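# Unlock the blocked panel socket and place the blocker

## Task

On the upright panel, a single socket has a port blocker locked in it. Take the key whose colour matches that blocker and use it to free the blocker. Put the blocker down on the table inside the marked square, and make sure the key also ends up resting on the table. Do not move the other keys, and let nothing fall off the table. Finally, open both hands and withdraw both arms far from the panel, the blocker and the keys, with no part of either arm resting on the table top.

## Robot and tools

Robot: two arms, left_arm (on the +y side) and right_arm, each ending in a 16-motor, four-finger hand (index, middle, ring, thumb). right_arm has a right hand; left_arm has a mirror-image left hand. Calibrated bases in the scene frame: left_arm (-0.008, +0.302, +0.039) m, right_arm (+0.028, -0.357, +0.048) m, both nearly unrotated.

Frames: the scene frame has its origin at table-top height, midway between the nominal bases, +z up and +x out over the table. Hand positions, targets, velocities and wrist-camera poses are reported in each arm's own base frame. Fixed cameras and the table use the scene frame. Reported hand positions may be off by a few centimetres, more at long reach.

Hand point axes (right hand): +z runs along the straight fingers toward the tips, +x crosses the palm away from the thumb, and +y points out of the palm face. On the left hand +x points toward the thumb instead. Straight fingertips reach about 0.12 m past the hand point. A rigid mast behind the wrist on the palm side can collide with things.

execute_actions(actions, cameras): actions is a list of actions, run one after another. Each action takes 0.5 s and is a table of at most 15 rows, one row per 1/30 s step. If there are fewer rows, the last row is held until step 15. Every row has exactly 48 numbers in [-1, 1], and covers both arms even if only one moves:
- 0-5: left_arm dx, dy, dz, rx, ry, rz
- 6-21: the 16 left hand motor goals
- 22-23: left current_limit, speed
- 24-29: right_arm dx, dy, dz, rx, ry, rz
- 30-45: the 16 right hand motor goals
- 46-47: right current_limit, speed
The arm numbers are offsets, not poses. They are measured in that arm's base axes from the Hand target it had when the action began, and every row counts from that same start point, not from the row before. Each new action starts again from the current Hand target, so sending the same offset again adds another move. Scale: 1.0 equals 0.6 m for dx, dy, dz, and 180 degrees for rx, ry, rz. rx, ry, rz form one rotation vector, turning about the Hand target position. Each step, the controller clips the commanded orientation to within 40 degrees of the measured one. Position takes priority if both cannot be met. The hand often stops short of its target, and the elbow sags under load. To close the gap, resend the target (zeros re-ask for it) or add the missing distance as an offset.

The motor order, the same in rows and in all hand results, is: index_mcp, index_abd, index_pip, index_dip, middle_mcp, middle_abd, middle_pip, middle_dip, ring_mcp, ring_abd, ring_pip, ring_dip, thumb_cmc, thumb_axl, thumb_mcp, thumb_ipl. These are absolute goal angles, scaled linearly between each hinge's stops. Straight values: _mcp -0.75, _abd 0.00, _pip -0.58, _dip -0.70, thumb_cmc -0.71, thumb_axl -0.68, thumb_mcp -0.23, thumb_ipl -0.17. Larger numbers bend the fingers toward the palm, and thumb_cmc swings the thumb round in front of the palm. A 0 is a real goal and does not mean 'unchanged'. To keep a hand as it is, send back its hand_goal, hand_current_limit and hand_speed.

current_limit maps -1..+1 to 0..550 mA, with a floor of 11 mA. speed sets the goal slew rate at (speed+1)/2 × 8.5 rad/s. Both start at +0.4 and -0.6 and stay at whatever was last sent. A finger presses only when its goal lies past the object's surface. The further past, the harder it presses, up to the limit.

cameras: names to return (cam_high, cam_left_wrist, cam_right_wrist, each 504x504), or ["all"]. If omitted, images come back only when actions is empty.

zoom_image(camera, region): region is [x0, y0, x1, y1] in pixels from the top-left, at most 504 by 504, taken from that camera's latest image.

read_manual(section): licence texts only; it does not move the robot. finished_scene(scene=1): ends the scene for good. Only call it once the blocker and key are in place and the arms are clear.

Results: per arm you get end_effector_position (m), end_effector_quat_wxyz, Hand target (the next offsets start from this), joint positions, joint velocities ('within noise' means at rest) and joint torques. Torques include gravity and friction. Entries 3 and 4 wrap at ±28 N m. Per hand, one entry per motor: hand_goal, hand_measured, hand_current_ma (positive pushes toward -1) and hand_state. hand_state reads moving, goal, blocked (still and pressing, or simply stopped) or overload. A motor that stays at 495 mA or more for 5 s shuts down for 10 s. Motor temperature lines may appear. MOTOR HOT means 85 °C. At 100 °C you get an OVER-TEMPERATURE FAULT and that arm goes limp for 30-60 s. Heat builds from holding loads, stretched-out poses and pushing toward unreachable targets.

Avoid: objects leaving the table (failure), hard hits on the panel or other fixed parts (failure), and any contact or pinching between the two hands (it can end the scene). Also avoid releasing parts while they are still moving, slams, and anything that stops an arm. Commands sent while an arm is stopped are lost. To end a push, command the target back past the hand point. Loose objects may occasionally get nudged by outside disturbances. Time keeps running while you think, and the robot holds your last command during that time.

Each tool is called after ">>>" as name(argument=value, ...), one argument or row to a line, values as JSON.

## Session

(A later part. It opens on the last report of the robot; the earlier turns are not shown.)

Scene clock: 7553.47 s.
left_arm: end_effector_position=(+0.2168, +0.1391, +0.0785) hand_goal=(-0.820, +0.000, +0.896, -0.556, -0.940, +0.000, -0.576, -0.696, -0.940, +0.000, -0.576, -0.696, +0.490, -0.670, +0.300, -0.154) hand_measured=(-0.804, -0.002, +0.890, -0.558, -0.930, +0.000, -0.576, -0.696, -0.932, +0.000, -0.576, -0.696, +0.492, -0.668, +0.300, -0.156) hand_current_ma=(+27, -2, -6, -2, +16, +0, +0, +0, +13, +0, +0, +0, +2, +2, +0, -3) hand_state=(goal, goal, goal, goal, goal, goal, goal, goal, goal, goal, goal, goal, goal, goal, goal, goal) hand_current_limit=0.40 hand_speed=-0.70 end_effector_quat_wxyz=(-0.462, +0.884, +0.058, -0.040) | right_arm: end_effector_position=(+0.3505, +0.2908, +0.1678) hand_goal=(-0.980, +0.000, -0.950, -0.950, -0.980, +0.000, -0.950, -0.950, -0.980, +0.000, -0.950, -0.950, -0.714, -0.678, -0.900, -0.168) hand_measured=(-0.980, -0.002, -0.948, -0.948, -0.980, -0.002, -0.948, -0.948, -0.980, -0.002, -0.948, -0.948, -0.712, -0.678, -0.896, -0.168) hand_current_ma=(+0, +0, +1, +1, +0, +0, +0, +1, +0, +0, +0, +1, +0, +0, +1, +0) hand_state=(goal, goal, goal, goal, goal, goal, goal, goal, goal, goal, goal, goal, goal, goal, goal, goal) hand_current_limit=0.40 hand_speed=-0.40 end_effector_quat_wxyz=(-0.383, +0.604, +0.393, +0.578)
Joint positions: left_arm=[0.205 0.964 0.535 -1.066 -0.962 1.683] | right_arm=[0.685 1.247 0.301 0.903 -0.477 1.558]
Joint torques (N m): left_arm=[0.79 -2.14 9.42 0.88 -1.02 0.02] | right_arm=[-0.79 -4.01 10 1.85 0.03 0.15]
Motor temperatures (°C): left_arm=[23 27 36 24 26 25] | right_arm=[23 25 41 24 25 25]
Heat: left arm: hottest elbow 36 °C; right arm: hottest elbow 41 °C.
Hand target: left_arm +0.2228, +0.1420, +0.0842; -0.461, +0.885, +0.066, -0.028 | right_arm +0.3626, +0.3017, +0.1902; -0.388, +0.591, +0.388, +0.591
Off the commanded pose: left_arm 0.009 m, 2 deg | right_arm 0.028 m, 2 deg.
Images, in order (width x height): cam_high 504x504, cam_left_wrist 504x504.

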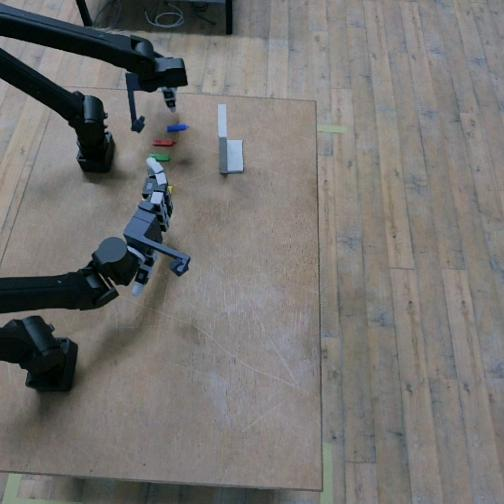

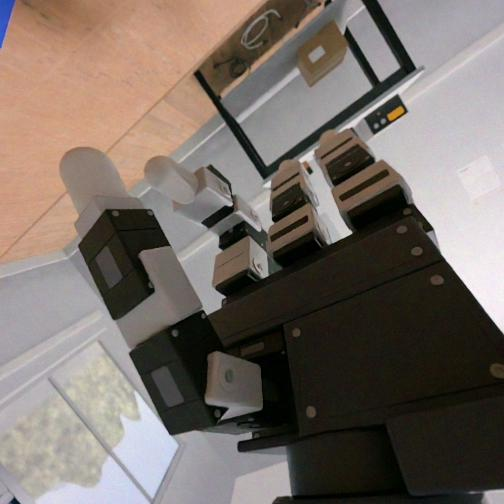

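>>> execute_actions(
  actions=[
    [[-0.008,-0.004,-0.05,0,0,0.0,-0.82,0,0.896,-0.556,-0.94,0,-0.576,-0.696,-0.94,0,-0.576,-0.696,0.49,-0.67,0.30,-0.154,0.4,-0.7,0,0,0,0,0,0,-0.98,0,-0.95,-0.95,-0.98,0,-0.95,-0.95,-0.98,0,-0.95,-0.95,-0.714,-0.678,-0.9,-0.168,0.4,-0.4]],
    [[-0.008,-0.004,-0.05,0,0,0.0,-0.82,0,0.896,-0.556,-0.94,0,-0.576,-0.696,-0.94,0,-0.576,-0.696,0.49,-0.67,0.30,-0.154,0.4,-0.7,0,0,0,0,0,0,-0.98,0,-0.95,-0.95,-0.98,0,-0.95,-0.95,-0.98,0,-0.95,-0.95,-0.714,-0.678,-0.9,-0.168,0.4,-0.4]],
  ],
  cameras=["cam_left_wrist"],
)

>>> zoom_image(
  camera="cam_left_wrist",
  region=[30, 0, 230, 160],
)

Scene clock: 7571.80 s.
left_arm: end_effector_position=(+0.2125, +0.1378, +0.0284) hand_goal=(-0.820, +0.000, +0.896, -0.556, -0.940, +0.000, -0.576, -0.696, -0.940, +0.000, -0.576, -0.696, +0.490, -0.670, +0.300, -0.154) hand_measured=(-0.806, -0.002, +0.890, -0.558, -0.930, +0.000, -0.576, -0.696, -0.932, +0.000, -0.576, -0.696, +0.492, -0.668, +0.300, -0.156) hand_current_ma=(+25, -2, -6, -2, +16, +0, +0, +0, +13, +0, +0, +0, +2, +2, +0, -3) hand_state=(goal, goal, goal, goal, goal, goal, goal, goal, goal, goal, goal, goal, goal, goal, goal, goal) hand_current_limit=0.40 hand_speed=-0.70 end_effector_quat_wxyz=(-0.462, +0.884, +0.066, -0.028) | right_arm: end_effector_position=(+0.3505, +0.2908, +0.1678) hand_goal=(-0.980, +0.000, -0.950, -0.950, -0.980, +0.000, -0.950, -0.950, -0.980, +0.000, -0.950, -0.950, -0.714, -0.678, -0.900, -0.168) hand_measured=(-0.980, -0.002, -0.948, -0.948, -0.980, -0.002, -0.948, -0.948, -0.980, -0.002, -0.948, -0.948, -0.712, -0.678, -0.896, -0.168) hand_current_ma=(+0, +0, +1, +1, +0, +0, +0, +1, +0, +0, +0, +1, +0, +0, +1, +0) hand_state=(goal, goal, goal, goal, goal, goal, goal, goal, goal, goal, goal, goal, goal, goal, goal, goal) hand_current_limit=0.40 hand_speed=-0.40 end_effector_quat_wxyz=(-0.383, +0.604, +0.393, +0.578)
Joint positions: left_arm=[0.205 1.033 0.42 -0.859 -0.959 1.678] | right_arm=[0.685 1.247 0.301 0.903 -0.477 1.558]
Joint torques (N m): left_arm=[-0.15 -0.38 7.53 0.94 -1.09 -0.1] | right_arm=[-0.73 -3.96 10.02 1.85 0.04 0.14]
Heat: left arm: hottest elbow 35 °C; right arm: hottest elbow 41 °C.
Hand target: left_arm +0.2131, +0.1372, +0.0242; -0.461, +0.885, +0.066, -0.029 | right_arm +0.3626, +0.3017, +0.1902; -0.388, +0.591, +0.388, +0.591
Off the commanded pose: left_arm 0.004 m, 0 deg | right_arm 0.028 m, 2 deg.
Images, in order (width x height): cam_left_wrist 504x504.

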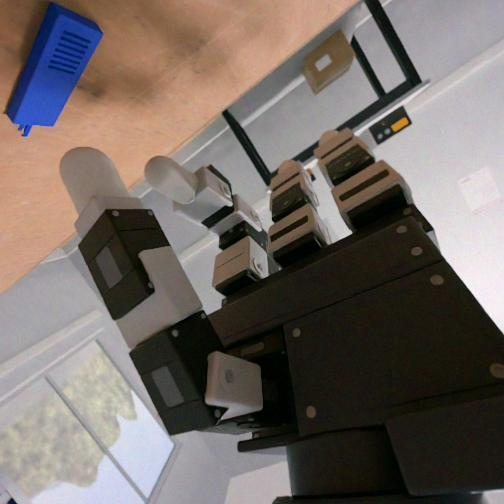

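Scaled by 2.520 from the camera's 504x504 image, which has a finer 720x720 frame.

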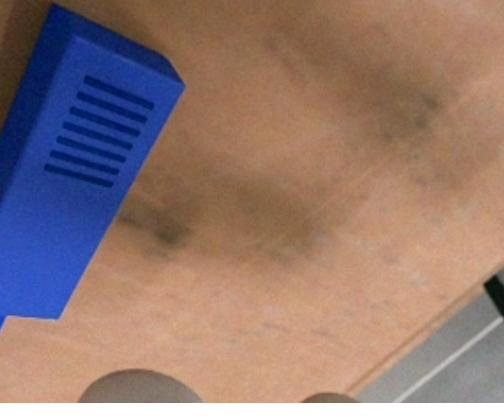

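>>> execute_actions(
  actions=[
    [[0.001,0.001,-0.0375,0,0,0.0,-0.82,0,0.896,-0.556,-0.94,0,-0.576,-0.696,-0.94,0,-0.576,-0.696,0.49,-0.67,0.30,-0.154,0.4,-0.7,0,0,0,0,0,0,-0.98,0,-0.95,-0.95,-0.98,0,-0.95,-0.95,-0.98,0,-0.95,-0.95,-0.714,-0.678,-0.9,-0.168,0.4,-0.4]],
    [[0.001,0.001,-0.0375,0,0,0.0,-0.82,0,0.896,-0.556,-0.94,0,-0.576,-0.696,-0.94,0,-0.576,-0.696,0.49,-0.67,0.30,-0.154,0.4,-0.7,0,0,0,0,0,0,-0.98,0,-0.95,-0.95,-0.98,0,-0.95,-0.95,-0.98,0,-0.95,-0.95,-0.714,-0.678,-0.9,-0.168,0.4,-0.4]],
  ],
  cameras=["cam_left_wrist"],
)

>>> zoom_image(
  camera="cam_left_wrist",
  region=[30, 60, 230, 220],
)

Scene clock: 7596.50 s.
left_arm: end_effector_position=(+0.2168, +0.1387, -0.0159) hand_goal=(-0.820, +0.000, +0.896, -0.556, -0.940, +0.000, -0.576, -0.696, -0.940, +0.000, -0.576, -0.696, +0.490, -0.670, +0.300, -0.154) hand_measured=(-0.806, -0.002, +0.890, -0.558, -0.930, +0.000, -0.576, -0.696, -0.932, +0.000, -0.576, -0.696, +0.492, -0.668, +0.300, -0.156) hand_current_ma=(+25, -2, -6, -2, +16, +0, +0, +0, +13, +0, +0, +0, +2, +2, +0, -3) hand_state=(goal, goal, goal, goal, goal, goal, goal, goal, goal, goal, goal, goal, goal, goal, goal, goal) hand_current_limit=0.40 hand_speed=-0.70 end_effector_quat_wxyz=(-0.462, +0.884, +0.068, -0.024) | right_arm: end_effector_position=(+0.3505, +0.2908, +0.1678) hand_goal=(-0.980, +0.000, -0.950, -0.950, -0.980, +0.000, -0.950, -0.950, -0.980, +0.000, -0.950, -0.950, -0.714, -0.678, -0.900, -0.168) hand_measured=(-0.980, -0.002, -0.948, -0.948, -0.980, -0.002, -0.948, -0.948, -0.980, -0.002, -0.948, -0.948, -0.712, -0.678, -0.896, -0.168) hand_current_ma=(+0, +0, +1, +1, +0, +0, +0, +1, +0, +0, +0, +1, +0, +0, +1, +0) hand_state=(goal, goal, goal, goal, goal, goal, goal, goal, goal, goal, goal, goal, goal, goal, goal, goal) hand_current_limit=0.40 hand_speed=-0.40 end_effector_quat_wxyz=(-0.383, +0.604, +0.393, +0.578)
Joint positions: left_arm=[0.205 1.184 0.358 -0.638 -0.959 1.677] | right_arm=[0.685 1.247 0.301 0.903 -0.477 1.558]
Joint torques (N m): left_arm=[0.26 -1.32 6.23 0.77 -1.07 -0.02] | right_arm=[-0.67 -4.01 10.03 1.84 0.03 0.14]
Heat: left arm: hottest elbow 33 °C; right arm: hottest elbow 41 °C.
Hand target: left_arm +0.2144, +0.1384, -0.0208; -0.461, +0.885, +0.066, -0.029 | right_arm +0.3626, +0.3017, +0.1902; -0.388, +0.591, +0.388, +0.591
Off the commanded pose: left_arm 0.006 m, 1 deg | right_arm 0.028 m, 2 deg.
Images, in order (width x height): cam_left_wrist 504x504.

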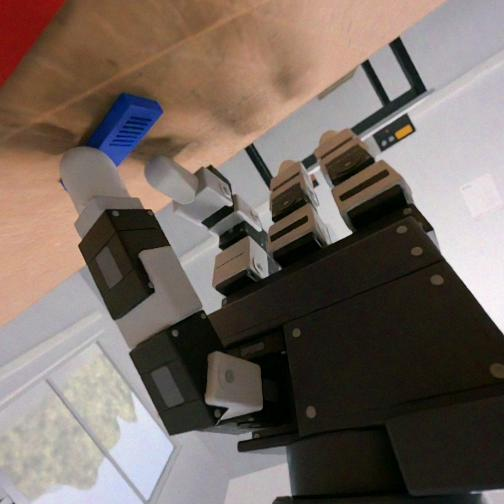

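Scaled by 2.520 from the camera's 504x504 image, which has a finer 720x720 frame.

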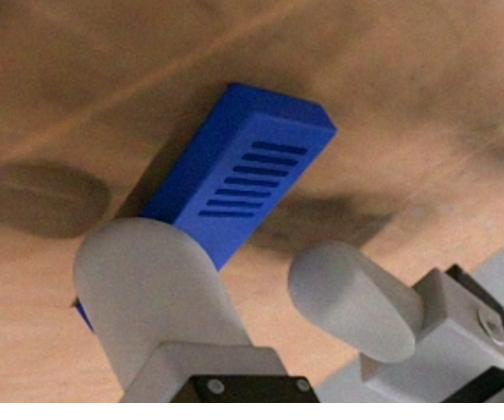

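>>> execute_actions(
  actions=[
    [[-0.0083,0.001,-0.0083,0,0,0.0,-0.82,0,0.896,-0.556,-0.94,0,-0.576,-0.696,-0.94,0,-0.576,-0.696,0.49,-0.67,0.30,-0.154,0.4,-0.7,0,0,0,0,0,0,-0.98,0,-0.95,-0.95,-0.98,0,-0.95,-0.95,-0.98,0,-0.95,-0.95,-0.714,-0.678,-0.9,-0.168,0.4,-0.4]],
  ],
)

Scene clock: 7621.40 s.
left_arm: end_effector_position=(+0.2140, +0.1382, -0.0202) hand_goal=(-0.820, +0.000, +0.896, -0.556, -0.940, +0.000, -0.576, -0.696, -0.940, +0.000, -0.576, -0.696, +0.490, -0.670, +0.300, -0.154) hand_measured=(-0.806, -0.002, +0.890, -0.558, -0.930, +0.000, -0.576, -0.696, -0.932, +0.000, -0.576, -0.696, +0.492, -0.668, +0.300, -0.156) hand_current_ma=(+25, -2, -6, -2, +16, +0, +0, +0, +13, +0, +0, +0, +2, +2, +0, -3) hand_state=(goal, goal, goal, goal, goal, goal, goal, goal, goal, goal, goal, goal, goal, goal, goal, goal) hand_current_limit=0.40 hand_speed=-0.70 end_effector_quat_wxyz=(-0.463, +0.884, +0.067, -0.021) | right_arm: end_effector_position=(+0.3505, +0.2908, +0.1678) hand_goal=(-0.980, +0.000, -0.950, -0.950, -0.980, +0.000, -0.950, -0.950, -0.980, +0.000, -0.950, -0.950, -0.714, -0.678, -0.900, -0.168) hand_measured=(-0.980, -0.002, -0.948, -0.948, -0.980, -0.002, -0.948, -0.948, -0.980, -0.002, -0.948, -0.948, -0.712, -0.678, -0.896, -0.168) hand_current_ma=(+0, +0, +1, +1, +0, +0, +0, +1, +0, +0, +0, +1, +0, +0, +1, +0) hand_state=(goal, goal, goal, goal, goal, goal, goal, goal, goal, goal, goal, goal, goal, goal, goal, goal) hand_current_limit=0.40 hand_speed=-0.40 end_effector_quat_wxyz=(-0.383, +0.604, +0.393, +0.578)
Joint positions: left_arm=[0.206 1.185 0.341 -0.607 -0.959 1.687] | right_arm=[0.685 1.247 0.301 0.903 -0.477 1.558]
Joint torques (N m): left_arm=[0.79 -1.32 5.98 0.8 -1.03 -0.04] | right_arm=[-0.73 -3.96 10 1.85 0.03 0.14]
Motor temperatures (°C): left_arm=[23 27 31 24 27 25] | right_arm=[23 25 41 24 25 25]
Heat: left arm: hottest elbow 31 °C; right arm: hottest elbow 41 °C.
Hand target: left_arm +0.2094, +0.1390, -0.0258; -0.461, +0.885, +0.066, -0.028 | right_arm +0.3626, +0.3017, +0.1902; -0.388, +0.591, +0.388, +0.591
Off the commanded pose: left_arm 0.007 m, 1 deg | right_arm 0.028 m, 2 deg.

>>> execute_actions(
  actions=[
    [[0.0,0.001,-0.0067,0,0,0.0,-0.82,0,0.896,-0.556,-0.94,0,-0.576,-0.696,-0.94,0,-0.576,-0.696,0.49,-0.67,0.30,-0.154,0.4,-0.7,0,0,0,0,0,0,-0.98,0,-0.95,-0.95,-0.98,0,-0.95,-0.95,-0.98,0,-0.95,-0.95,-0.714,-0.678,-0.9,-0.168,0.4,-0.4]],
  ],
  cameras=["cam_left_wrist"],
)

>>> zoom_image(
  camera="cam_left_wrist",
  region=[30, 60, 230, 220],
)

Scene clock: 7630.60 s.
left_arm: end_effector_position=(+0.2170, +0.1391, -0.0210) hand_goal=(-0.820, +0.000, +0.896, -0.556, -0.940, +0.000, -0.576, -0.696, -0.940, +0.000, -0.576, -0.696, +0.490, -0.670, +0.300, -0.154) hand_measured=(-0.806, -0.002, +0.890, -0.558, -0.930, +0.000, -0.576, -0.696, -0.932, +0.000, -0.576, -0.696, +0.504, -0.662, +0.300, -0.156) hand_current_ma=(+25, -2, -6, -2, +16, +0, +0, +0, +13, +0, +0, +0, +24, +14, +0, -2) hand_state=(goal, goal, goal, goal, goal, goal, goal, goal, goal, goal, goal, goal, goal, goal, goal, goal) hand_current_limit=0.40 hand_speed=-0.70 end_effector_quat_wxyz=(-0.464, +0.883, +0.068, -0.017) | right_arm: end_effector_position=(+0.3505, +0.2908, +0.1678) hand_goal=(-0.980, +0.000, -0.950, -0.950, -0.980, +0.000, -0.950, -0.950, -0.980, +0.000, -0.950, -0.950, -0.714, -0.678, -0.900, -0.168) hand_measured=(-0.980, -0.002, -0.948, -0.948, -0.980, -0.002, -0.948, -0.948, -0.980, -0.002, -0.948, -0.948, -0.712, -0.678, -0.896, -0.168) hand_current_ma=(+0, +0, +1, +1, +0, +0, +0, +1, +0, +0, +0, +1, +0, +0, +1, +0) hand_state=(goal, goal, goal, goal, goal, goal, goal, goal, goal, goal, goal, goal, goal, goal, goal, goal) hand_current_limit=0.40 hand_speed=-0.40 end_effector_quat_wxyz=(-0.383, +0.604, +0.393, +0.578)
Joint positions: left_arm=[0.207 1.191 0.341 -0.588 -0.959 1.692] | right_arm=[0.685 1.247 0.301 0.903 -0.477 1.558]
Joint torques (N m): left_arm=[0.91 -0.79 5.6 1.13 -1.01 -0.02] | right_arm=[-0.73 -3.96 10.02 1.87 0.03 0.14]
Heat: left arm: hottest elbow 31 °C; right arm: hottest elbow 41 °C.
Hand target: left_arm +0.2093, +0.1396, -0.0299; -0.461, +0.885, +0.066, -0.029 | right_arm +0.3626, +0.3017, +0.1902; -0.388, +0.591, +0.388, +0.591
Off the commanded pose: left_arm 0.012 m, 1 deg | right_arm 0.028 m, 2 deg.
Images, in order (width x height): cam_left_wrist 504x504.

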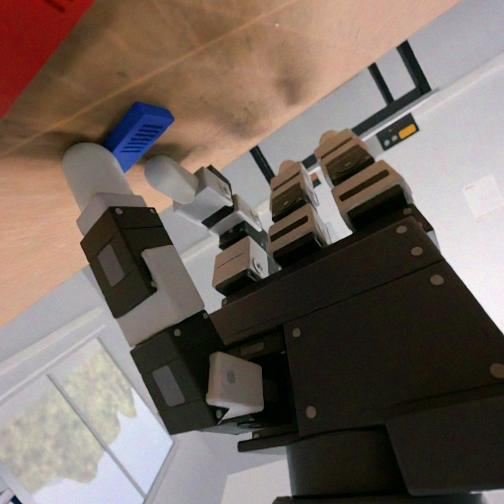

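Scaled by 2.520 from the camera's 504x504 image, which has a finer 720x720 frame.

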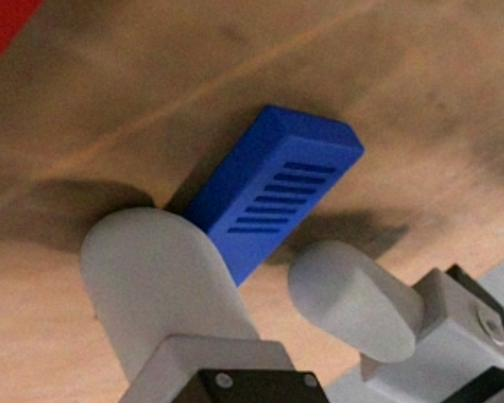

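>>> execute_actions(
  actions=[
    [[-0.007,0.0,0.03,0,0,0.0,-0.82,0,0.896,-0.556,-0.94,0,-0.576,-0.696,-0.94,0,-0.576,-0.696,0.49,-0.67,0.30,-0.154,0.4,-0.7,0,0,0,0,0,0,-0.98,0,-0.95,-0.95,-0.98,0,-0.95,-0.95,-0.98,0,-0.95,-0.95,-0.714,-0.678,-0.9,-0.168,0.4,-0.4]],
  ],
)

Scene clock: 7652.70 s.
left_arm: end_effector_position=(+0.2097, +0.1392, -0.0123) hand_goal=(-0.820, +0.000, +0.896, -0.556, -0.940, +0.000, -0.576, -0.696, -0.940, +0.000, -0.576, -0.696, +0.490, -0.670, +0.300, -0.154) hand_measured=(-0.806, -0.002, +0.890, -0.558, -0.930, +0.000, -0.576, -0.696, -0.932, +0.000, -0.576, -0.696, +0.494, -0.668, +0.300, -0.156) hand_current_ma=(+25, -2, -6, -2, +16, +0, +0, +0, +13, +0, +0, +0, +5, +3, +0, -2) hand_state=(goal, goal, goal, goal, goal, goal, goal, goal, goal, goal, goal, goal, goal, goal, goal, goal) hand_current_limit=0.40 hand_speed=-0.70 end_effector_quat_wxyz=(-0.463, +0.884, +0.067, -0.023) | right_arm: end_effector_position=(+0.3505, +0.2908, +0.1678) hand_goal=(-0.980, +0.000, -0.950, -0.950, -0.980, +0.000, -0.950, -0.950, -0.980, +0.000, -0.950, -0.950, -0.714, -0.678, -0.900, -0.168) hand_measured=(-0.980, -0.002, -0.948, -0.948, -0.980, -0.002, -0.948, -0.948, -0.980, -0.002, -0.948, -0.948, -0.712, -0.678, -0.896, -0.168) hand_current_ma=(+0, +0, +1, +1, +0, +0, +0, +1, +0, +0, +0, +1, +0, +0, +1, +0) hand_state=(goal, goal, goal, goal, goal, goal, goal, goal, goal, goal, goal, goal, goal, goal, goal, goal) hand_current_limit=0.40 hand_speed=-0.40 end_effector_quat_wxyz=(-0.383, +0.604, +0.393, +0.578)
Joint positions: left_arm=[0.215 1.139 0.341 -0.643 -0.958 1.702] | right_arm=[0.685 1.247 0.301 0.903 -0.477 1.558]
Joint torques (N m): left_arm=[0.73 -2.55 6.76 -0.14 -1.03 0.01] | right_arm=[-0.79 -4.01 10 1.84 0.04 0.15]
Heat: left arm: hottest elbow 30 °C; right arm: hottest elbow 41 °C.
Hand target: left_arm +0.2051, +0.1395, -0.0119; -0.461, +0.885, +0.066, -0.029 | right_arm +0.3626, +0.3017, +0.1902; -0.388, +0.591, +0.388, +0.591
Off the commanded pose: left_arm 0.005 m, 1 deg | right_arm 0.028 m, 2 deg.

>>> execute_actions(
  actions=[
    [[0.005,0.0,-0.02,0,0,0.0,-0.82,0,0.896,-0.556,-0.94,0,-0.576,-0.696,-0.94,0,-0.576,-0.696,0.49,-0.67,0.30,-0.154,0.4,-0.7,0,0,0,0,0,0,-0.98,0,-0.95,-0.95,-0.98,0,-0.95,-0.95,-0.98,0,-0.95,-0.95,-0.714,-0.678,-0.9,-0.168,0.4,-0.4]],
    [[0.004,0.0,-0.013,0,0,0.0,-0.82,0,0.896,-0.556,-0.94,0,-0.576,-0.696,-0.94,0,-0.576,-0.696,0.49,-0.67,0.30,-0.154,0.4,-0.7,0,0,0,0,0,0,-0.98,0,-0.95,-0.95,-0.98,0,-0.95,-0.95,-0.98,0,-0.95,-0.95,-0.714,-0.678,-0.9,-0.168,0.4,-0.4]],
  ],
  cameras=["cam_left_wrist"],
)

>>> zoom_image(
  camera="cam_left_wrist",
  region=[30, 60, 230, 220],
)

Scene clock: 7670.73 s.
left_arm: end_effector_position=(+0.2169, +0.1412, -0.0215) hand_goal=(-0.820, +0.000, +0.896, -0.556, -0.940, +0.000, -0.576, -0.696, -0.940, +0.000, -0.576, -0.696, +0.490, -0.670, +0.300, -0.154) hand_measured=(-0.806, -0.002, +0.892, -0.558, -0.930, +0.000, -0.576, -0.696, -0.932, +0.000, -0.576, -0.696, +0.512, -0.656, +0.302, -0.154) hand_current_ma=(+25, -2, -5, -2, +16, +0, +0, +0, +13, +0, +0, +0, +44, +29, +1, +0) hand_state=(goal, goal, goal, goal, goal, goal, goal, goal, goal, goal, goal, goal, blocked, goal, goal, goal) hand_current_limit=0.40 hand_speed=-0.70 end_effector_quat_wxyz=(-0.464, +0.883, +0.070, -0.019) | right_arm: end_effector_position=(+0.3505, +0.2908, +0.1678) hand_goal=(-0.980, +0.000, -0.950, -0.950, -0.980, +0.000, -0.950, -0.950, -0.980, +0.000, -0.950, -0.950, -0.714, -0.678, -0.900, -0.168) hand_measured=(-0.980, -0.002, -0.948, -0.948, -0.980, -0.002, -0.948, -0.948, -0.980, -0.002, -0.948, -0.948, -0.712, -0.678, -0.896, -0.168) hand_current_ma=(+0, +0, +1, +1, +0, +0, +0, +1, +0, +0, +0, +1, +0, +0, +1, +0) hand_state=(goal, goal, goal, goal, goal, goal, goal, goal, goal, goal, goal, goal, goal, goal, goal, goal) hand_current_limit=0.40 hand_speed=-0.40 end_effector_quat_wxyz=(-0.383, +0.604, +0.393, +0.578)
Joint positions: left_arm=[0.215 1.195 0.341 -0.578 -0.96 1.7] | right_arm=[0.685 1.247 0.301 0.903 -0.477 1.558]
Joint torques (N m): left_arm=[0.09 -0.32 5.64 1.17 -0.96 -0.09] | right_arm=[-0.67 -4.01 10.03 1.87 0.03 0.14]
Heat: left arm: hottest elbow 30 °C; right arm: hottest elbow 41 °C.
Hand target: left_arm +0.2106, +0.1395, -0.0316; -0.461, +0.885, +0.066, -0.028 | right_arm +0.3626, +0.3017, +0.1902; -0.388, +0.591, +0.388, +0.591
Off the commanded pose: left_arm 0.012 m, 1 deg | right_arm 0.028 m, 2 deg.
Images, in order (width x height): cam_left_wrist 504x504.

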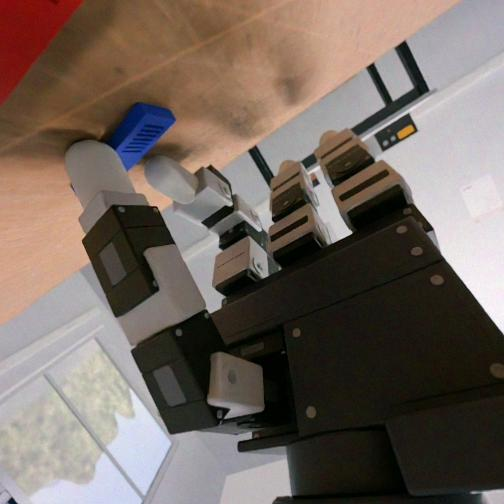

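Scaled by 2.520 from the camera's 504x504 image, which has a finer 720x720 frame.

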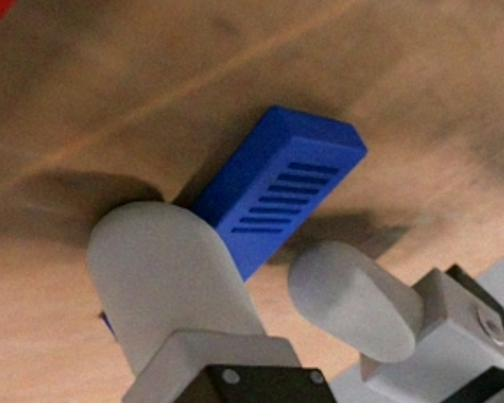

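>>> execute_actions(
  actions=[
    [[-0.006,0.0,0.006,-0.003,0.022,0.0,-0.82,0,0.896,-0.556,-0.94,0,-0.576,-0.696,-0.94,0,-0.576,-0.696,0.49,-0.67,0.30,-0.154,0.4,-0.7,0,0,0,0,0,0,-0.98,0,-0.95,-0.95,-0.98,0,-0.95,-0.95,-0.98,0,-0.95,-0.95,-0.714,-0.678,-0.9,-0.168,0.4,-0.4]],
  ],
)

Scene clock: 7686.73 s.
left_arm: end_effector_position=(+0.2138, +0.1410, -0.0214) hand_goal=(-0.820, +0.000, +0.896, -0.556, -0.940, +0.000, -0.576, -0.696, -0.940, +0.000, -0.576, -0.696, +0.490, -0.670, +0.300, -0.154) hand_measured=(-0.806, -0.002, +0.892, -0.558, -0.930, +0.000, -0.576, -0.696, -0.932, +0.000, -0.576, -0.696, +0.500, -0.662, +0.300, -0.154) hand_current_ma=(+25, -2, -5, -2, +16, +0, +0, +0, +13, +0, +0, +0, +16, +13, -1, +0) hand_state=(goal, goal, goal, goal, goal, goal, goal, goal, goal, goal, goal, goal, goal, goal, goal, goal) hand_current_limit=0.40 hand_speed=-0.70 end_effector_quat_wxyz=(-0.463, +0.884, +0.062, -0.037) | right_arm: end_effector_position=(+0.3505, +0.2908, +0.1678) hand_goal=(-0.980, +0.000, -0.950, -0.950, -0.980, +0.000, -0.950, -0.950, -0.980, +0.000, -0.950, -0.950, -0.714, -0.678, -0.900, -0.168) hand_measured=(-0.980, -0.002, -0.948, -0.948, -0.980, -0.002, -0.948, -0.948, -0.980, -0.002, -0.948, -0.948, -0.712, -0.678, -0.896, -0.168) hand_current_ma=(+0, +0, +1, +1, +0, +0, +0, +1, +0, +0, +0, +1, +0, +0, +1, +0) hand_state=(goal, goal, goal, goal, goal, goal, goal, goal, goal, goal, goal, goal, goal, goal, goal, goal) hand_current_limit=0.40 hand_speed=-0.40 end_effector_quat_wxyz=(-0.383, +0.604, +0.393, +0.578)
Joint positions: left_arm=[0.215 1.215 0.361 -0.625 -0.963 1.693] | right_arm=[0.685 1.247 0.301 0.903 -0.477 1.558]
Joint velocities: left_arm=[within noise] | right_arm=[0.005 -0.005 -0.002 0.007 -0.154 -0.037]
Joint torques (N m): left_arm=[0.15 -0.32 6.98 -0.53 -1.07 0.01] | right_arm=[-0.73 -3.96 10.03 1.85 0.03 0.13]
Heat: left arm: hottest elbow 30 °C; right arm: hottest elbow 41 °C.
Hand target: left_arm +0.2070, +0.1395, -0.0281; -0.458, +0.885, +0.050, -0.059 | right_arm +0.3626, +0.3017, +0.1902; -0.388, +0.591, +0.388, +0.591
Off the commanded pose: left_arm 0.010 m, 3 deg | right_arm 0.028 m, 2 deg.

>>> execute_actions(
  actions=[
    [[0.0,-0.002,-0.0067,0,0,0.0,-0.82,0,0.896,-0.556,-0.94,0,-0.576,-0.696,-0.94,0,-0.576,-0.696,0.49,-0.67,0.30,-0.154,0.4,-0.7,0,0,0,0,0,0,-0.98,0,-0.95,-0.95,-0.98,0,-0.95,-0.95,-0.98,0,-0.95,-0.95,-0.714,-0.678,-0.9,-0.168,0.4,-0.4]],
  ],
  cameras=["cam_left_wrist"],
)

>>> zoom_image(
  camera="cam_left_wrist",
  region=[30, 60, 230, 220],
)

Scene clock: 7697.53 s.
left_arm: end_effector_position=(+0.2153, +0.1418, -0.0216) hand_goal=(-0.820, +0.000, +0.896, -0.556, -0.940, +0.000, -0.576, -0.696, -0.940, +0.000, -0.576, -0.696, +0.490, -0.670, +0.300, -0.154) hand_measured=(-0.806, -0.002, +0.892, -0.558, -0.930, +0.000, -0.576, -0.696, -0.932, +0.000, -0.576, -0.696, +0.510, -0.658, +0.298, -0.154) hand_current_ma=(+25, -2, -5, -2, +16, +0, +0, +0, +13, +0, +0, +0, +35, +23, -4, +0) hand_state=(goal, goal, goal, goal, goal, goal, goal, goal, goal, goal, goal, goal, goal, goal, goal, goal) hand_current_limit=0.40 hand_speed=-0.70 end_effector_quat_wxyz=(-0.464, +0.883, +0.065, -0.037) | right_arm: end_effector_position=(+0.3505, +0.2908, +0.1678) hand_goal=(-0.980, +0.000, -0.950, -0.950, -0.980, +0.000, -0.950, -0.950, -0.980, +0.000, -0.950, -0.950, -0.714, -0.678, -0.900, -0.168) hand_measured=(-0.980, -0.002, -0.948, -0.948, -0.980, -0.002, -0.948, -0.948, -0.980, -0.002, -0.948, -0.948, -0.712, -0.678, -0.896, -0.168) hand_current_ma=(+0, +0, +1, +1, +0, +0, +0, +1, +0, +0, +0, +1, +0, +0, +1, +0) hand_state=(goal, goal, goal, goal, goal, goal, goal, goal, goal, goal, goal, goal, goal, goal, goal, goal) hand_current_limit=0.40 hand_speed=-0.40 end_effector_quat_wxyz=(-0.383, +0.604, +0.393, +0.578)
Joint positions: left_arm=[0.215 1.223 0.365 -0.625 -0.965 1.686] | right_arm=[0.685 1.247 0.301 0.903 -0.477 1.558]
Joint torques (N m): left_arm=[-0.26 0.15 6.38 -0.01 -1.01 -0.01] | right_arm=[-0.79 -3.9 10.03 1.85 0.04 0.14]
Heat: left arm: hottest elbow 30 °C; right arm: hottest elbow 41 °C.
Hand target: left_arm +0.2071, +0.1384, -0.0320; -0.459, +0.885, +0.050, -0.059 | right_arm +0.3626, +0.3017, +0.1902; -0.388, +0.591, +0.388, +0.591
Off the commanded pose: left_arm 0.014 m, 3 deg | right_arm 0.028 m, 2 deg.
Images, in order (width x height): cam_left_wrist 504x504.

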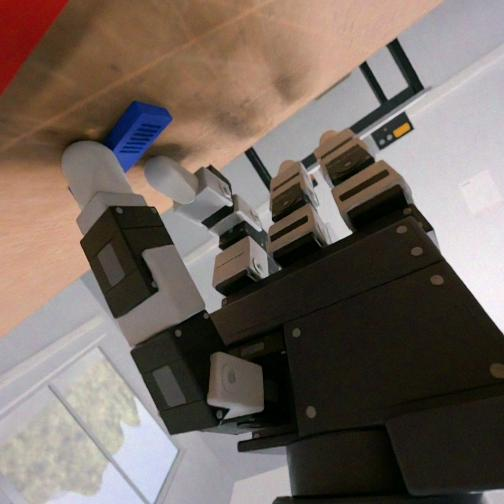

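Scaled by 2.520 from the camera's 504x504 image, which has a finer 720x720 frame.

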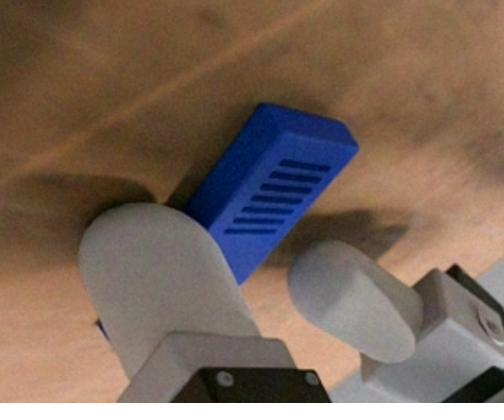

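>>> execute_actions(
  actions=[
    [[-0.003,0.0,0.01,0,0,0.0,-0.82,0,0.896,-0.556,-0.94,0,-0.576,-0.696,-0.94,0,-0.576,-0.696,0.49,-0.67,0.30,-0.154,0.4,-0.7,0,0,0,0,0,0,-0.98,0,-0.95,-0.95,-0.98,0,-0.95,-0.95,-0.98,0,-0.95,-0.95,-0.714,-0.678,-0.9,-0.168,0.4,-0.4]],
  ],
)

Scene clock: 7705.63 s.
left_arm: end_effector_position=(+0.2130, +0.1413, -0.0214) hand_goal=(-0.820, +0.000, +0.896, -0.556, -0.940, +0.000, -0.576, -0.696, -0.940, +0.000, -0.576, -0.696, +0.490, -0.670, +0.300, -0.154) hand_measured=(-0.806, -0.002, +0.892, -0.558, -0.930, +0.000, -0.576, -0.696, -0.932, +0.000, -0.576, -0.696, +0.500, -0.664, +0.298, -0.154) hand_current_ma=(+25, -2, -5, -2, +16, +0, +0, +0, +13, +0, +0, +0, +13, +10, -4, +0) hand_state=(goal, goal, goal, goal, goal, goal, goal, goal, goal, goal, goal, goal, goal, goal, goal, goal) hand_current_limit=0.40 hand_speed=-0.70 end_effector_quat_wxyz=(-0.463, +0.883, +0.063, -0.042) | right_arm: end_effector_position=(+0.3505, +0.2908, +0.1678) hand_goal=(-0.980, +0.000, -0.950, -0.950, -0.980, +0.000, -0.950, -0.950, -0.980, +0.000, -0.950, -0.950, -0.714, -0.678, -0.900, -0.168) hand_measured=(-0.980, -0.002, -0.948, -0.948, -0.980, -0.002, -0.948, -0.948, -0.980, -0.002, -0.948, -0.948, -0.712, -0.678, -0.896, -0.168) hand_current_ma=(+0, +0, +1, +1, +0, +0, +0, +1, +0, +0, +0, +1, +0, +0, +1, +0) hand_state=(goal, goal, goal, goal, goal, goal, goal, goal, goal, goal, goal, goal, goal, goal, goal, goal) hand_current_limit=0.40 hand_speed=-0.40 end_effector_quat_wxyz=(-0.383, +0.604, +0.393, +0.578)
Joint positions: left_arm=[0.215 1.222 0.366 -0.639 -0.965 1.683] | right_arm=[0.685 1.247 0.301 0.903 -0.477 1.558]
Joint torques (N m): left_arm=[-0.09 -1.49 6.41 -0.44 -1 0.03] | right_arm=[-0.73 -3.96 10.06 1.85 0.03 0.15]
Heat: left arm: hottest elbow 30 °C; right arm: hottest elbow 41 °C.
Hand target: left_arm +0.2052, +0.1384, -0.0261; -0.458, +0.885, +0.050, -0.059 | right_arm +0.3626, +0.3017, +0.1902; -0.388, +0.591, +0.388, +0.591
Off the commanded pose: left_arm 0.009 m, 3 deg | right_arm 0.028 m, 2 deg.

>>> execute_actions(
  actions=[
    [[0,0,0,0,0,0,-0.62,0,0.91,-0.55,-0.94,0,-0.576,-0.696,-0.94,0,-0.576,-0.696,0.48,-0.678,0.43,-0.14,0.4,-0.9,0,0,0,0,0,0,-0.98,0,-0.95,-0.95,-0.98,0,-0.95,-0.95,-0.98,0,-0.95,-0.95,-0.714,-0.678,-0.9,-0.168,0.4,-0.4]],
    [[0,0,0,0,0,0,-0.62,0,0.91,-0.55,-0.94,0,-0.576,-0.696,-0.94,0,-0.576,-0.696,0.48,-0.678,0.43,-0.14,0.4,-0.9,0,0,0,0,0,0,-0.98,0,-0.95,-0.95,-0.98,0,-0.95,-0.95,-0.98,0,-0.95,-0.95,-0.714,-0.678,-0.9,-0.168,0.4,-0.4]],
  ],
  cameras=["cam_left_wrist"],
)

>>> zoom_image(
  camera="cam_left_wrist",
  region=[30, 60, 230, 220],
)

Scene clock: 7716.27 s.
left_arm: end_effector_position=(+0.2136, +0.1390, -0.0221) hand_goal=(-0.620, +0.000, +0.910, -0.550, -0.940, +0.000, -0.576, -0.696, -0.940, +0.000, -0.576, -0.696, +0.480, -0.678, +0.430, -0.140) hand_measured=(-0.618, -0.002, +0.908, -0.552, -0.930, +0.000, -0.576, -0.696, -0.932, +0.000, -0.576, -0.696, +0.498, -0.666, +0.324, -0.162) hand_current_ma=(+2, -2, -2, -1, +16, +0, +0, +0, +13, +0, +0, +0, +31, +24, -385, -62) hand_state=(goal, goal, goal, goal, goal, goal, goal, goal, goal, goal, goal, goal, goal, goal, blocked, blocked) hand_current_limit=0.40 hand_speed=-0.90 end_effector_quat_wxyz=(-0.459, +0.885, +0.061, -0.041) | right_arm: end_effector_position=(+0.3505, +0.2908, +0.1678) hand_goal=(-0.980, +0.000, -0.950, -0.950, -0.980, +0.000, -0.950, -0.950, -0.980, +0.000, -0.950, -0.950, -0.714, -0.678, -0.900, -0.168) hand_measured=(-0.980, -0.002, -0.948, -0.948, -0.980, -0.002, -0.948, -0.948, -0.980, -0.002, -0.948, -0.948, -0.712, -0.678, -0.896, -0.168) hand_current_ma=(+0, +0, +1, +1, +0, +0, +0, +1, +0, +0, +0, +1, +0, +0, +1, +0) hand_state=(goal, goal, goal, goal, goal, goal, goal, goal, goal, goal, goal, goal, goal, goal, goal, goal) hand_current_limit=0.40 hand_speed=-0.40 end_effector_quat_wxyz=(-0.383, +0.604, +0.393, +0.578)
Joint positions: left_arm=[0.21 1.221 0.366 -0.641 -0.957 1.683] | right_arm=[0.685 1.247 0.301 0.903 -0.477 1.558]
Joint torques (N m): left_arm=[0.21 -1.55 6.41 -0.4 -1.32 0.04] | right_arm=[-0.67 -3.96 10 1.84 0.03 0.14]
Heat: left arm: hottest elbow 30 °C; right arm: hottest elbow 41 °C.
Hand target: left_arm +0.2052, +0.1384, -0.0260; -0.459, +0.885, +0.050, -0.059 | right_arm +0.3626, +0.3017, +0.1902; -0.388, +0.591, +0.388, +0.591
Off the commanded pose: left_arm 0.009 m, 2 deg | right_arm 0.028 m, 2 deg.
Images, in order (width x height): cam_left_wrist 504x504.

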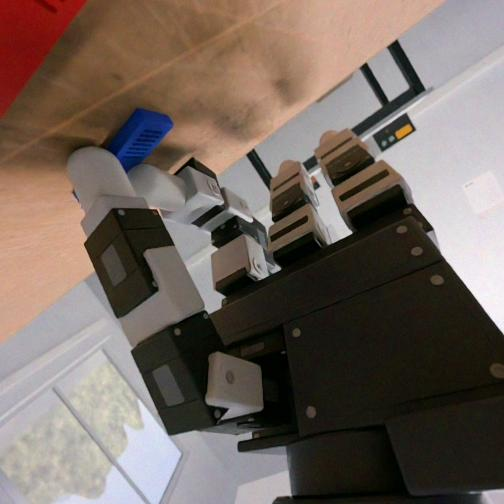

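Scaled by 2.520 from the camera's 504x504 image, which has a finer 720x720 frame.

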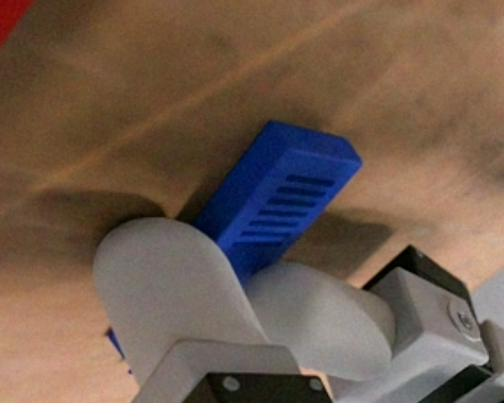

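>>> execute_actions(
  actions=[
    [[0.004,0,0.04,0,0,0,-0.62,0,0.91,-0.55,-0.94,0,-0.576,-0.696,-0.94,0,-0.576,-0.696,0.48,-0.678,0.43,-0.14,0.4,-0.9,0,0,0,0,0,0,-0.98,0,-0.95,-0.95,-0.98,0,-0.95,-0.95,-0.98,0,-0.95,-0.95,-0.714,-0.678,-0.9,-0.168,0.4,-0.4]],
    [[0.004,0,0.04,0,0,0,-0.62,0,0.91,-0.55,-0.94,0,-0.576,-0.696,-0.94,0,-0.576,-0.696,0.48,-0.678,0.43,-0.14,0.4,-0.9,0,0,0,0,0,0,-0.98,0,-0.95,-0.95,-0.98,0,-0.95,-0.95,-0.98,0,-0.95,-0.95,-0.714,-0.678,-0.9,-0.168,0.4,-0.4]],
  ],
  cameras=["cam_left_wrist"],
)

>>> zoom_image(
  camera="cam_left_wrist",
  region=[30, 60, 230, 220],
)

Scene clock: 7731.13 s.
left_arm: end_effector_position=(+0.1933, +0.1353, +0.0080) hand_goal=(-0.620, +0.000, +0.910, -0.550, -0.940, +0.000, -0.576, -0.696, -0.940, +0.000, -0.576, -0.696, +0.480, -0.678, +0.430, -0.140) hand_measured=(-0.624, -0.002, +0.912, -0.548, -0.930, +0.000, -0.576, -0.696, -0.932, +0.000, -0.576, -0.696, +0.486, -0.674, +0.372, -0.154) hand_current_ma=(-5, -2, +1, +1, +16, +0, +0, +0, +13, +0, +0, +0, +6, +5, -221, -35) hand_state=(goal, goal, goal, goal, goal, goal, goal, goal, goal, goal, goal, goal, goal, goal, blocked, goal) hand_current_limit=0.40 hand_speed=-0.90 end_effector_quat_wxyz=(-0.456, +0.886, +0.041, -0.075) | right_arm: end_effector_position=(+0.3505, +0.2908, +0.1678) hand_goal=(-0.980, +0.000, -0.950, -0.950, -0.980, +0.000, -0.950, -0.950, -0.980, +0.000, -0.950, -0.950, -0.714, -0.678, -0.900, -0.168) hand_measured=(-0.980, -0.002, -0.948, -0.948, -0.980, -0.002, -0.948, -0.948, -0.980, -0.002, -0.948, -0.948, -0.712, -0.678, -0.896, -0.168) hand_current_ma=(+0, +0, +1, +1, +0, +0, +0, +1, +0, +0, +0, +1, +0, +0, +1, +0) hand_state=(goal, goal, goal, goal, goal, goal, goal, goal, goal, goal, goal, goal, goal, goal, goal, goal) hand_current_limit=0.40 hand_speed=-0.40 end_effector_quat_wxyz=(-0.383, +0.604, +0.393, +0.578)
Joint positions: left_arm=[0.211 1.106 0.404 -0.866 -0.96 1.691] | right_arm=[0.685 1.247 0.301 0.903 -0.477 1.558]
Joint torques (N m): left_arm=[-0.09 -2.43 10.07 -0.5 -1.19 -0.09] | right_arm=[-0.73 -3.96 10.06 1.88 0.03 0.14]
Heat: left arm: hottest elbow 31 °C; right arm: hottest elbow 41 °C.
Hand target: left_arm +0.2100, +0.1384, +0.0220; -0.459, +0.885, +0.050, -0.059 | right_arm +0.3626, +0.3017, +0.1902; -0.388, +0.591, +0.388, +0.591
Off the commanded pose: left_arm 0.022 m, 2 deg | right_arm 0.028 m, 2 deg.
Images, in order (width x height): cam_left_wrist 504x504.

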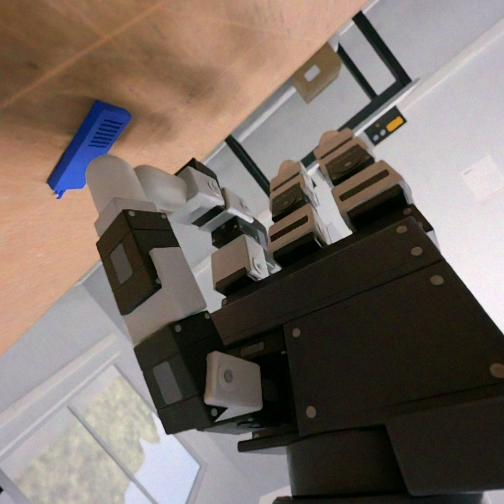

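Scaled by 2.520 from the camera's 504x504 image, which has a finer 720x720 frame.

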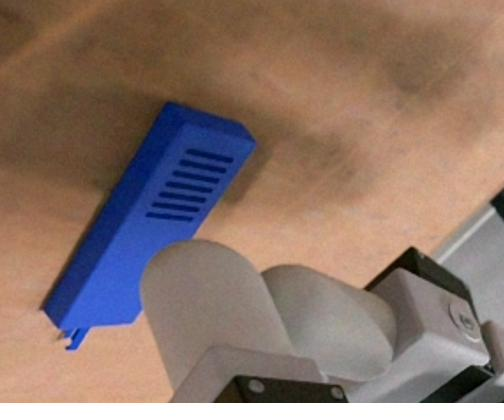

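>>> execute_actions(
  actions=[
    [[0.01,-0.02,0.06,0.003,-0.022,0,-0.70,0,0.896,-0.55,-0.94,0,-0.576,-0.696,-0.94,0,-0.576,-0.696,0.49,-0.67,0.33,-0.154,0.4,-0.7,0,0,0,0,0,0,-0.98,0,-0.95,-0.95,-0.98,0,-0.95,-0.95,-0.98,0,-0.95,-0.95,-0.714,-0.678,-0.9,-0.168,0.4,-0.4]],
    [[0.01,-0.04,0.04,0,0,0,-0.765,0,0.885,-0.556,-0.94,0,-0.576,-0.696,-0.94,0,-0.576,-0.696,0.49,-0.67,0.317,-0.154,0.4,-0.7,0,0,0,0,0,0,-0.98,0,-0.95,-0.95,-0.98,0,-0.95,-0.95,-0.98,0,-0.95,-0.95,-0.714,-0.678,-0.9,-0.168,0.4,-0.4]],
  ],
  cameras=["cam_left_wrist","cam_high","cam_right_wrist"],
)

>>> zoom_image(
  camera="cam_left_wrist",
  region=[0, 0, 200, 160],
)

>>> zoom_image(
  camera="cam_high",
  region=[140, 90, 240, 190],
)

Scene clock: 7797.67 s.
left_arm: end_effector_position=(+0.2050, +0.1036, +0.0677) hand_goal=(-0.766, +0.000, +0.884, -0.556, -0.940, +0.000, -0.576, -0.696, -0.940, +0.000, -0.576, -0.696, +0.490, -0.670, +0.316, -0.154) hand_measured=(-0.752, -0.002, +0.884, -0.554, -0.930, +0.000, -0.576, -0.696, -0.932, +0.000, -0.576, -0.696, +0.488, -0.672, +0.316, -0.156) hand_current_ma=(+26, -2, +0, +2, +16, +0, +0, +0, +13, +0, +0, +0, -1, -2, +1, -3) hand_state=(goal, goal, goal, goal, goal, goal, goal, goal, goal, goal, goal, goal, goal, goal, goal, goal) hand_current_limit=0.40 hand_speed=-0.70 end_effector_quat_wxyz=(-0.459, +0.885, +0.060, -0.042) | right_arm: end_effector_position=(+0.3505, +0.2908, +0.1678) hand_goal=(-0.980, +0.000, -0.950, -0.950, -0.980, +0.000, -0.950, -0.950, -0.980, +0.000, -0.950, -0.950, -0.714, -0.678, -0.900, -0.168) hand_measured=(-0.980, -0.002, -0.948, -0.948, -0.980, -0.002, -0.948, -0.948, -0.980, -0.002, -0.948, -0.948, -0.712, -0.678, -0.896, -0.168) hand_current_ma=(+0, +0, +1, +1, +0, +0, +0, +1, +0, +0, +0, +1, +0, +0, +1, +0) hand_state=(goal, goal, goal, goal, goal, goal, goal, goal, goal, goal, goal, goal, goal, goal, goal, goal) hand_current_limit=0.40 hand_speed=-0.40 end_effector_quat_wxyz=(-0.383, +0.604, +0.393, +0.578)
Joint positions: left_arm=[0.045 0.991 0.518 -1.257 -0.949 1.398] | right_arm=[0.685 1.247 0.301 0.903 -0.477 1.558]
Joint torques (N m): left_arm=[-0.85 -0.5 11.62 -0.62 -1.21 -0.16] | right_arm=[-0.73 -4.01 10 1.84 0.03 0.14]
Heat: left arm: hottest elbow 33 °C; right arm: hottest elbow 41 °C.
Hand target: left_arm +0.2220, +0.1023, +0.0820; -0.461, +0.885, +0.066, -0.028 | right_arm +0.3626, +0.3017, +0.1902; -0.388, +0.591, +0.388, +0.591
Off the commanded pose: left_arm 0.022 m, 2 deg | right_arm 0.028 m, 2 deg.

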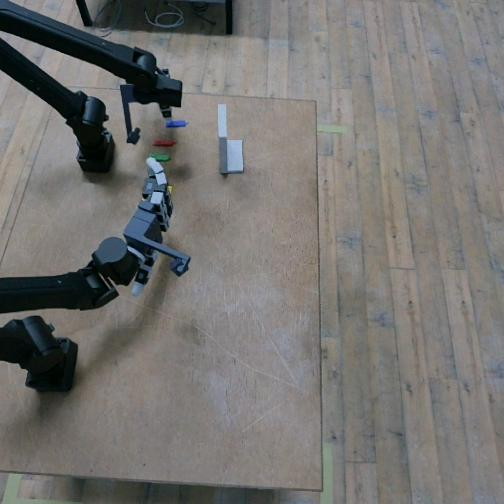

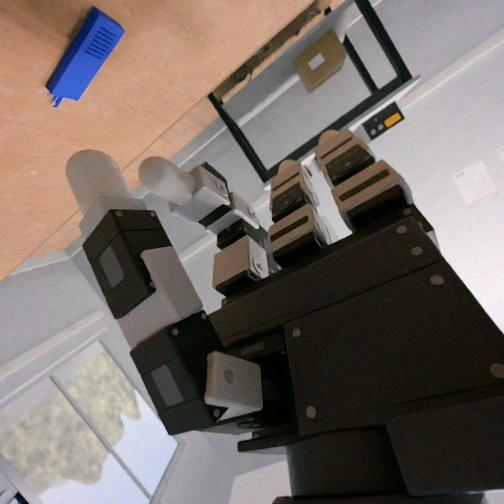

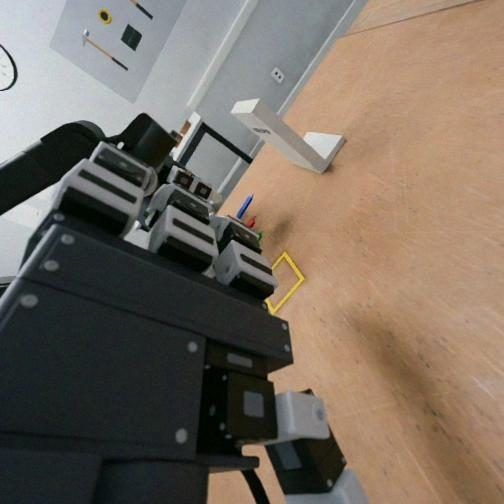

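Scaled by 2.520 from the camera's 504x504 image, which has a finer 720x720 frame.

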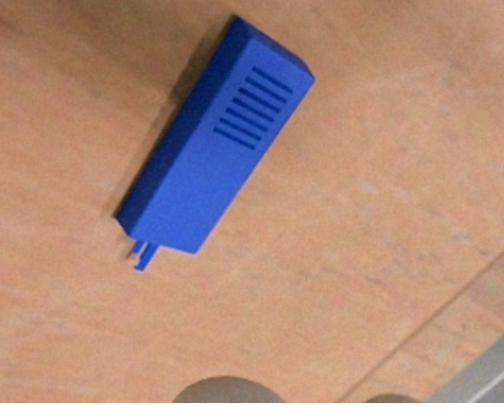

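Scaled by 5.040 from the camera's 504x504 image, which has a finer 720x720 frame.

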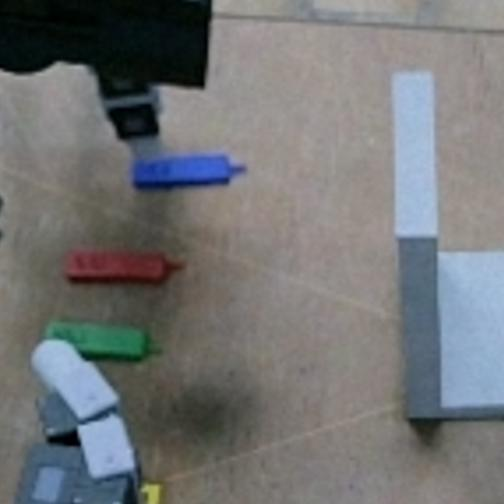

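>>> execute_actions(
  actions=[
    [[-0.01,0.051,0.0,0,0,-0.011,-0.765,0,0.885,-0.556,-0.94,0,-0.576,-0.696,-0.94,0,-0.576,-0.696,0.49,-0.67,0.317,-0.154,0.4,-0.7,0,0,0,0,0,0,-0.98,0,-0.95,-0.95,-0.98,0,-0.95,-0.95,-0.98,0,-0.95,-0.95,-0.714,-0.678,-0.9,-0.168,0.4,-0.4]],
    [[0.0,0.051,-0.05,0,0,-0.011,-0.765,0,0.885,-0.556,-0.94,0,-0.576,-0.696,-0.94,0,-0.576,-0.696,0.49,-0.67,0.317,-0.154,0.4,-0.7,0,0,0,0,0,0,-0.98,0,-0.95,-0.95,-0.98,0,-0.95,-0.95,-0.98,0,-0.95,-0.95,-0.714,-0.678,-0.9,-0.168,0.4,-0.4]],
    [[0.0,0.0,-0.04,0,0,0,-0.765,0,0.885,-0.556,-0.94,0,-0.576,-0.696,-0.94,0,-0.576,-0.696,0.49,-0.67,0.317,-0.154,0.4,-0.7,0,0,0,0,0,0,-0.98,0,-0.95,-0.95,-0.98,0,-0.95,-0.95,-0.98,0,-0.95,-0.95,-0.714,-0.678,-0.9,-0.168,0.4,-0.4]],
  ],
  cameras=["cam_left_wrist"],
)

>>> zoom_image(
  camera="cam_left_wrist",
  region=[0, 0, 200, 160],
)

Scene clock: 7823.00 s.
left_arm: end_effector_position=(+0.2185, +0.1622, +0.0333) hand_goal=(-0.766, +0.000, +0.884, -0.556, -0.940, +0.000, -0.576, -0.696, -0.940, +0.000, -0.576, -0.696, +0.490, -0.670, +0.316, -0.154) hand_measured=(-0.752, -0.002, +0.884, -0.554, -0.930, +0.000, -0.576, -0.696, -0.932, +0.000, -0.576, -0.696, +0.490, -0.672, +0.316, -0.156) hand_current_ma=(+23, -2, +0, +2, +16, +0, +0, +0, +13, +0, +0, +0, +0, -1, +0, -3) hand_state=(goal, goal, goal, goal, goal, goal, goal, goal, goal, goal, goal, goal, goal, goal, goal, goal) hand_current_limit=0.40 hand_speed=-0.70 end_effector_quat_wxyz=(-0.463, +0.885, +0.036, -0.008) | right_arm: end_effector_position=(+0.3505, +0.2908, +0.1678) hand_goal=(-0.980, +0.000, -0.950, -0.950, -0.980, +0.000, -0.950, -0.950, -0.980, +0.000, -0.950, -0.950, -0.714, -0.678, -0.900, -0.168) hand_measured=(-0.980, -0.002, -0.948, -0.948, -0.980, -0.002, -0.948, -0.948, -0.980, -0.002, -0.948, -0.948, -0.712, -0.678, -0.896, -0.168) hand_current_ma=(+0, +0, +1, +1, +0, +0, +0, +1, +0, +0, +0, +1, +0, +0, +1, +0) hand_state=(goal, goal, goal, goal, goal, goal, goal, goal, goal, goal, goal, goal, goal, goal, goal, goal) hand_current_limit=0.40 hand_speed=-0.40 end_effector_quat_wxyz=(-0.383, +0.604, +0.393, +0.578)
Joint positions: left_arm=[0.325 0.975 0.389 -0.621 -0.914 1.995] | right_arm=[0.685 1.247 0.301 0.903 -0.477 1.558]
Joint torques (N m): left_arm=[0.85 -0.5 7.92 1.55 -0.91 0.05] | right_arm=[-0.62 -3.96 10 1.87 0.03 0.14]
Motor temperatures (°C): left_arm=[23 27 37 24 27 25] | right_arm=[23 25 41 24 25 25]
Heat: left arm: hottest elbow 37 °C; right arm: hottest elbow 41 °C.
Hand target: left_arm +0.2161, +0.1635, +0.0280; -0.461, +0.886, +0.035, -0.012 | right_arm +0.3626, +0.3017, +0.1902; -0.388, +0.591, +0.388, +0.591
Off the commanded pose: left_arm 0.006 m, 1 deg | right_arm 0.028 m, 2 deg.
Images, in order (width x height): cam_left_wrist 504x504.

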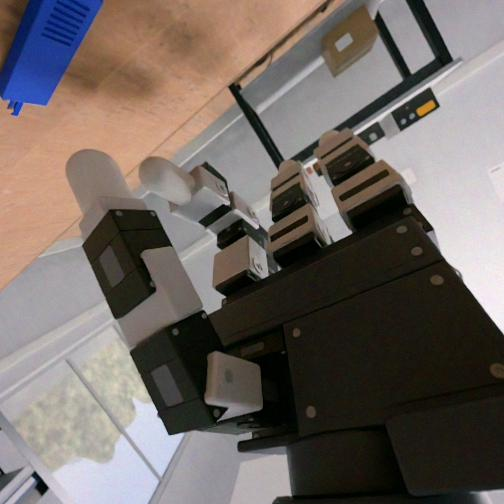

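Scaled by 2.520 from the camera's 504x504 image, which has a finer 720x720 frame.

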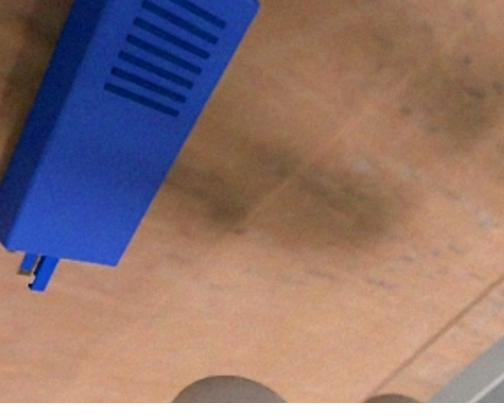

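>>> execute_actions(
  actions=[
    [[-0.007,-0.019,-0.035,0,0,0,-0.765,0,0.885,-0.556,-0.94,0,-0.576,-0.696,-0.94,0,-0.576,-0.696,0.49,-0.67,0.317,-0.154,0.4,-0.7,0,0,0,0,0,0,-0.98,0,-0.95,-0.95,-0.98,0,-0.95,-0.95,-0.98,0,-0.95,-0.95,-0.714,-0.678,-0.9,-0.168,0.4,-0.4]],
    [[-0.005,0,-0.03,0,0,0,-0.765,0,0.885,-0.556,-0.94,0,-0.576,-0.696,-0.94,0,-0.576,-0.696,0.49,-0.67,0.317,-0.154,0.4,-0.7,0,0,0,0,0,0,-0.98,0,-0.95,-0.95,-0.98,0,-0.95,-0.95,-0.98,0,-0.95,-0.95,-0.714,-0.678,-0.9,-0.168,0.4,-0.4]],
  ],
  cameras=["cam_left_wrist"],
)

>>> zoom_image(
  camera="cam_left_wrist",
  region=[30, 30, 230, 190],
)

Scene clock: 7848.50 s.
left_arm: end_effector_position=(+0.2089, +0.1537, -0.0067) hand_goal=(-0.766, +0.000, +0.884, -0.556, -0.940, +0.000, -0.576, -0.696, -0.940, +0.000, -0.576, -0.696, +0.490, -0.670, +0.316, -0.154) hand_measured=(-0.752, -0.002, +0.884, -0.554, -0.930, +0.000, -0.576, -0.696, -0.932, +0.000, -0.576, -0.696, +0.490, -0.672, +0.316, -0.156) hand_current_ma=(+23, -2, +0, +2, +16, +0, +0, +0, +13, +0, +0, +0, +0, -1, +0, -3) hand_state=(goal, goal, goal, goal, goal, goal, goal, goal, goal, goal, goal, goal, goal, goal, goal, goal) hand_current_limit=0.40 hand_speed=-0.70 end_effector_quat_wxyz=(-0.462, +0.886, +0.038, -0.013) | right_arm: end_effector_position=(+0.3505, +0.2908, +0.1678) hand_goal=(-0.980, +0.000, -0.950, -0.950, -0.980, +0.000, -0.950, -0.950, -0.980, +0.000, -0.950, -0.950, -0.714, -0.678, -0.900, -0.168) hand_measured=(-0.980, -0.002, -0.948, -0.948, -0.980, -0.002, -0.948, -0.948, -0.980, -0.002, -0.948, -0.948, -0.712, -0.678, -0.896, -0.168) hand_current_ma=(+0, +0, +1, +1, +0, +0, +0, +1, +0, +0, +0, +1, +0, +0, +1, +0) hand_state=(goal, goal, goal, goal, goal, goal, goal, goal, goal, goal, goal, goal, goal, goal, goal, goal) hand_current_limit=0.40 hand_speed=-0.40 end_effector_quat_wxyz=(-0.383, +0.604, +0.393, +0.578)
Joint positions: left_arm=[0.298 1.073 0.313 -0.498 -0.925 1.941] | right_arm=[0.685 1.247 0.301 0.903 -0.477 1.558]
Joint torques (N m): left_arm=[-0.5 -0.79 6.91 1.43 -1.07 -0.09] | right_arm=[-0.73 -4.01 10 1.84 0.03 0.14]
Heat: left arm: hottest elbow 35 °C; right arm: hottest elbow 41 °C.
Hand target: left_arm +0.2087, +0.1522, -0.0111; -0.461, +0.886, +0.035, -0.013 | right_arm +0.3626, +0.3017, +0.1902; -0.388, +0.591, +0.388, +0.591
Off the commanded pose: left_arm 0.005 m, 0 deg | right_arm 0.028 m, 2 deg.
Images, in order (width x height): cam_left_wrist 504x504.

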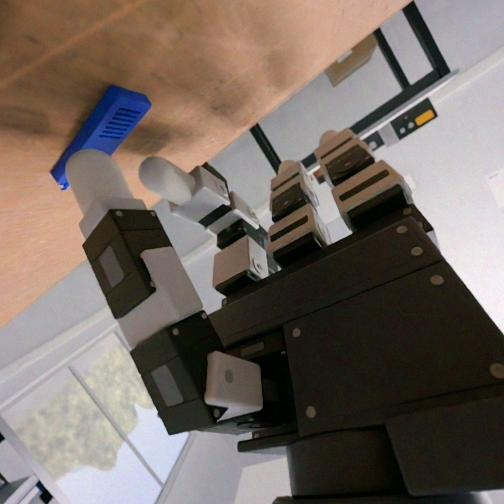

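Scaled by 2.520 from the camera's 504x504 image, which has a finer 720x720 frame.

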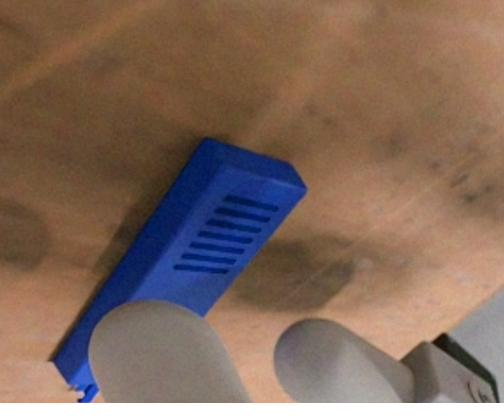

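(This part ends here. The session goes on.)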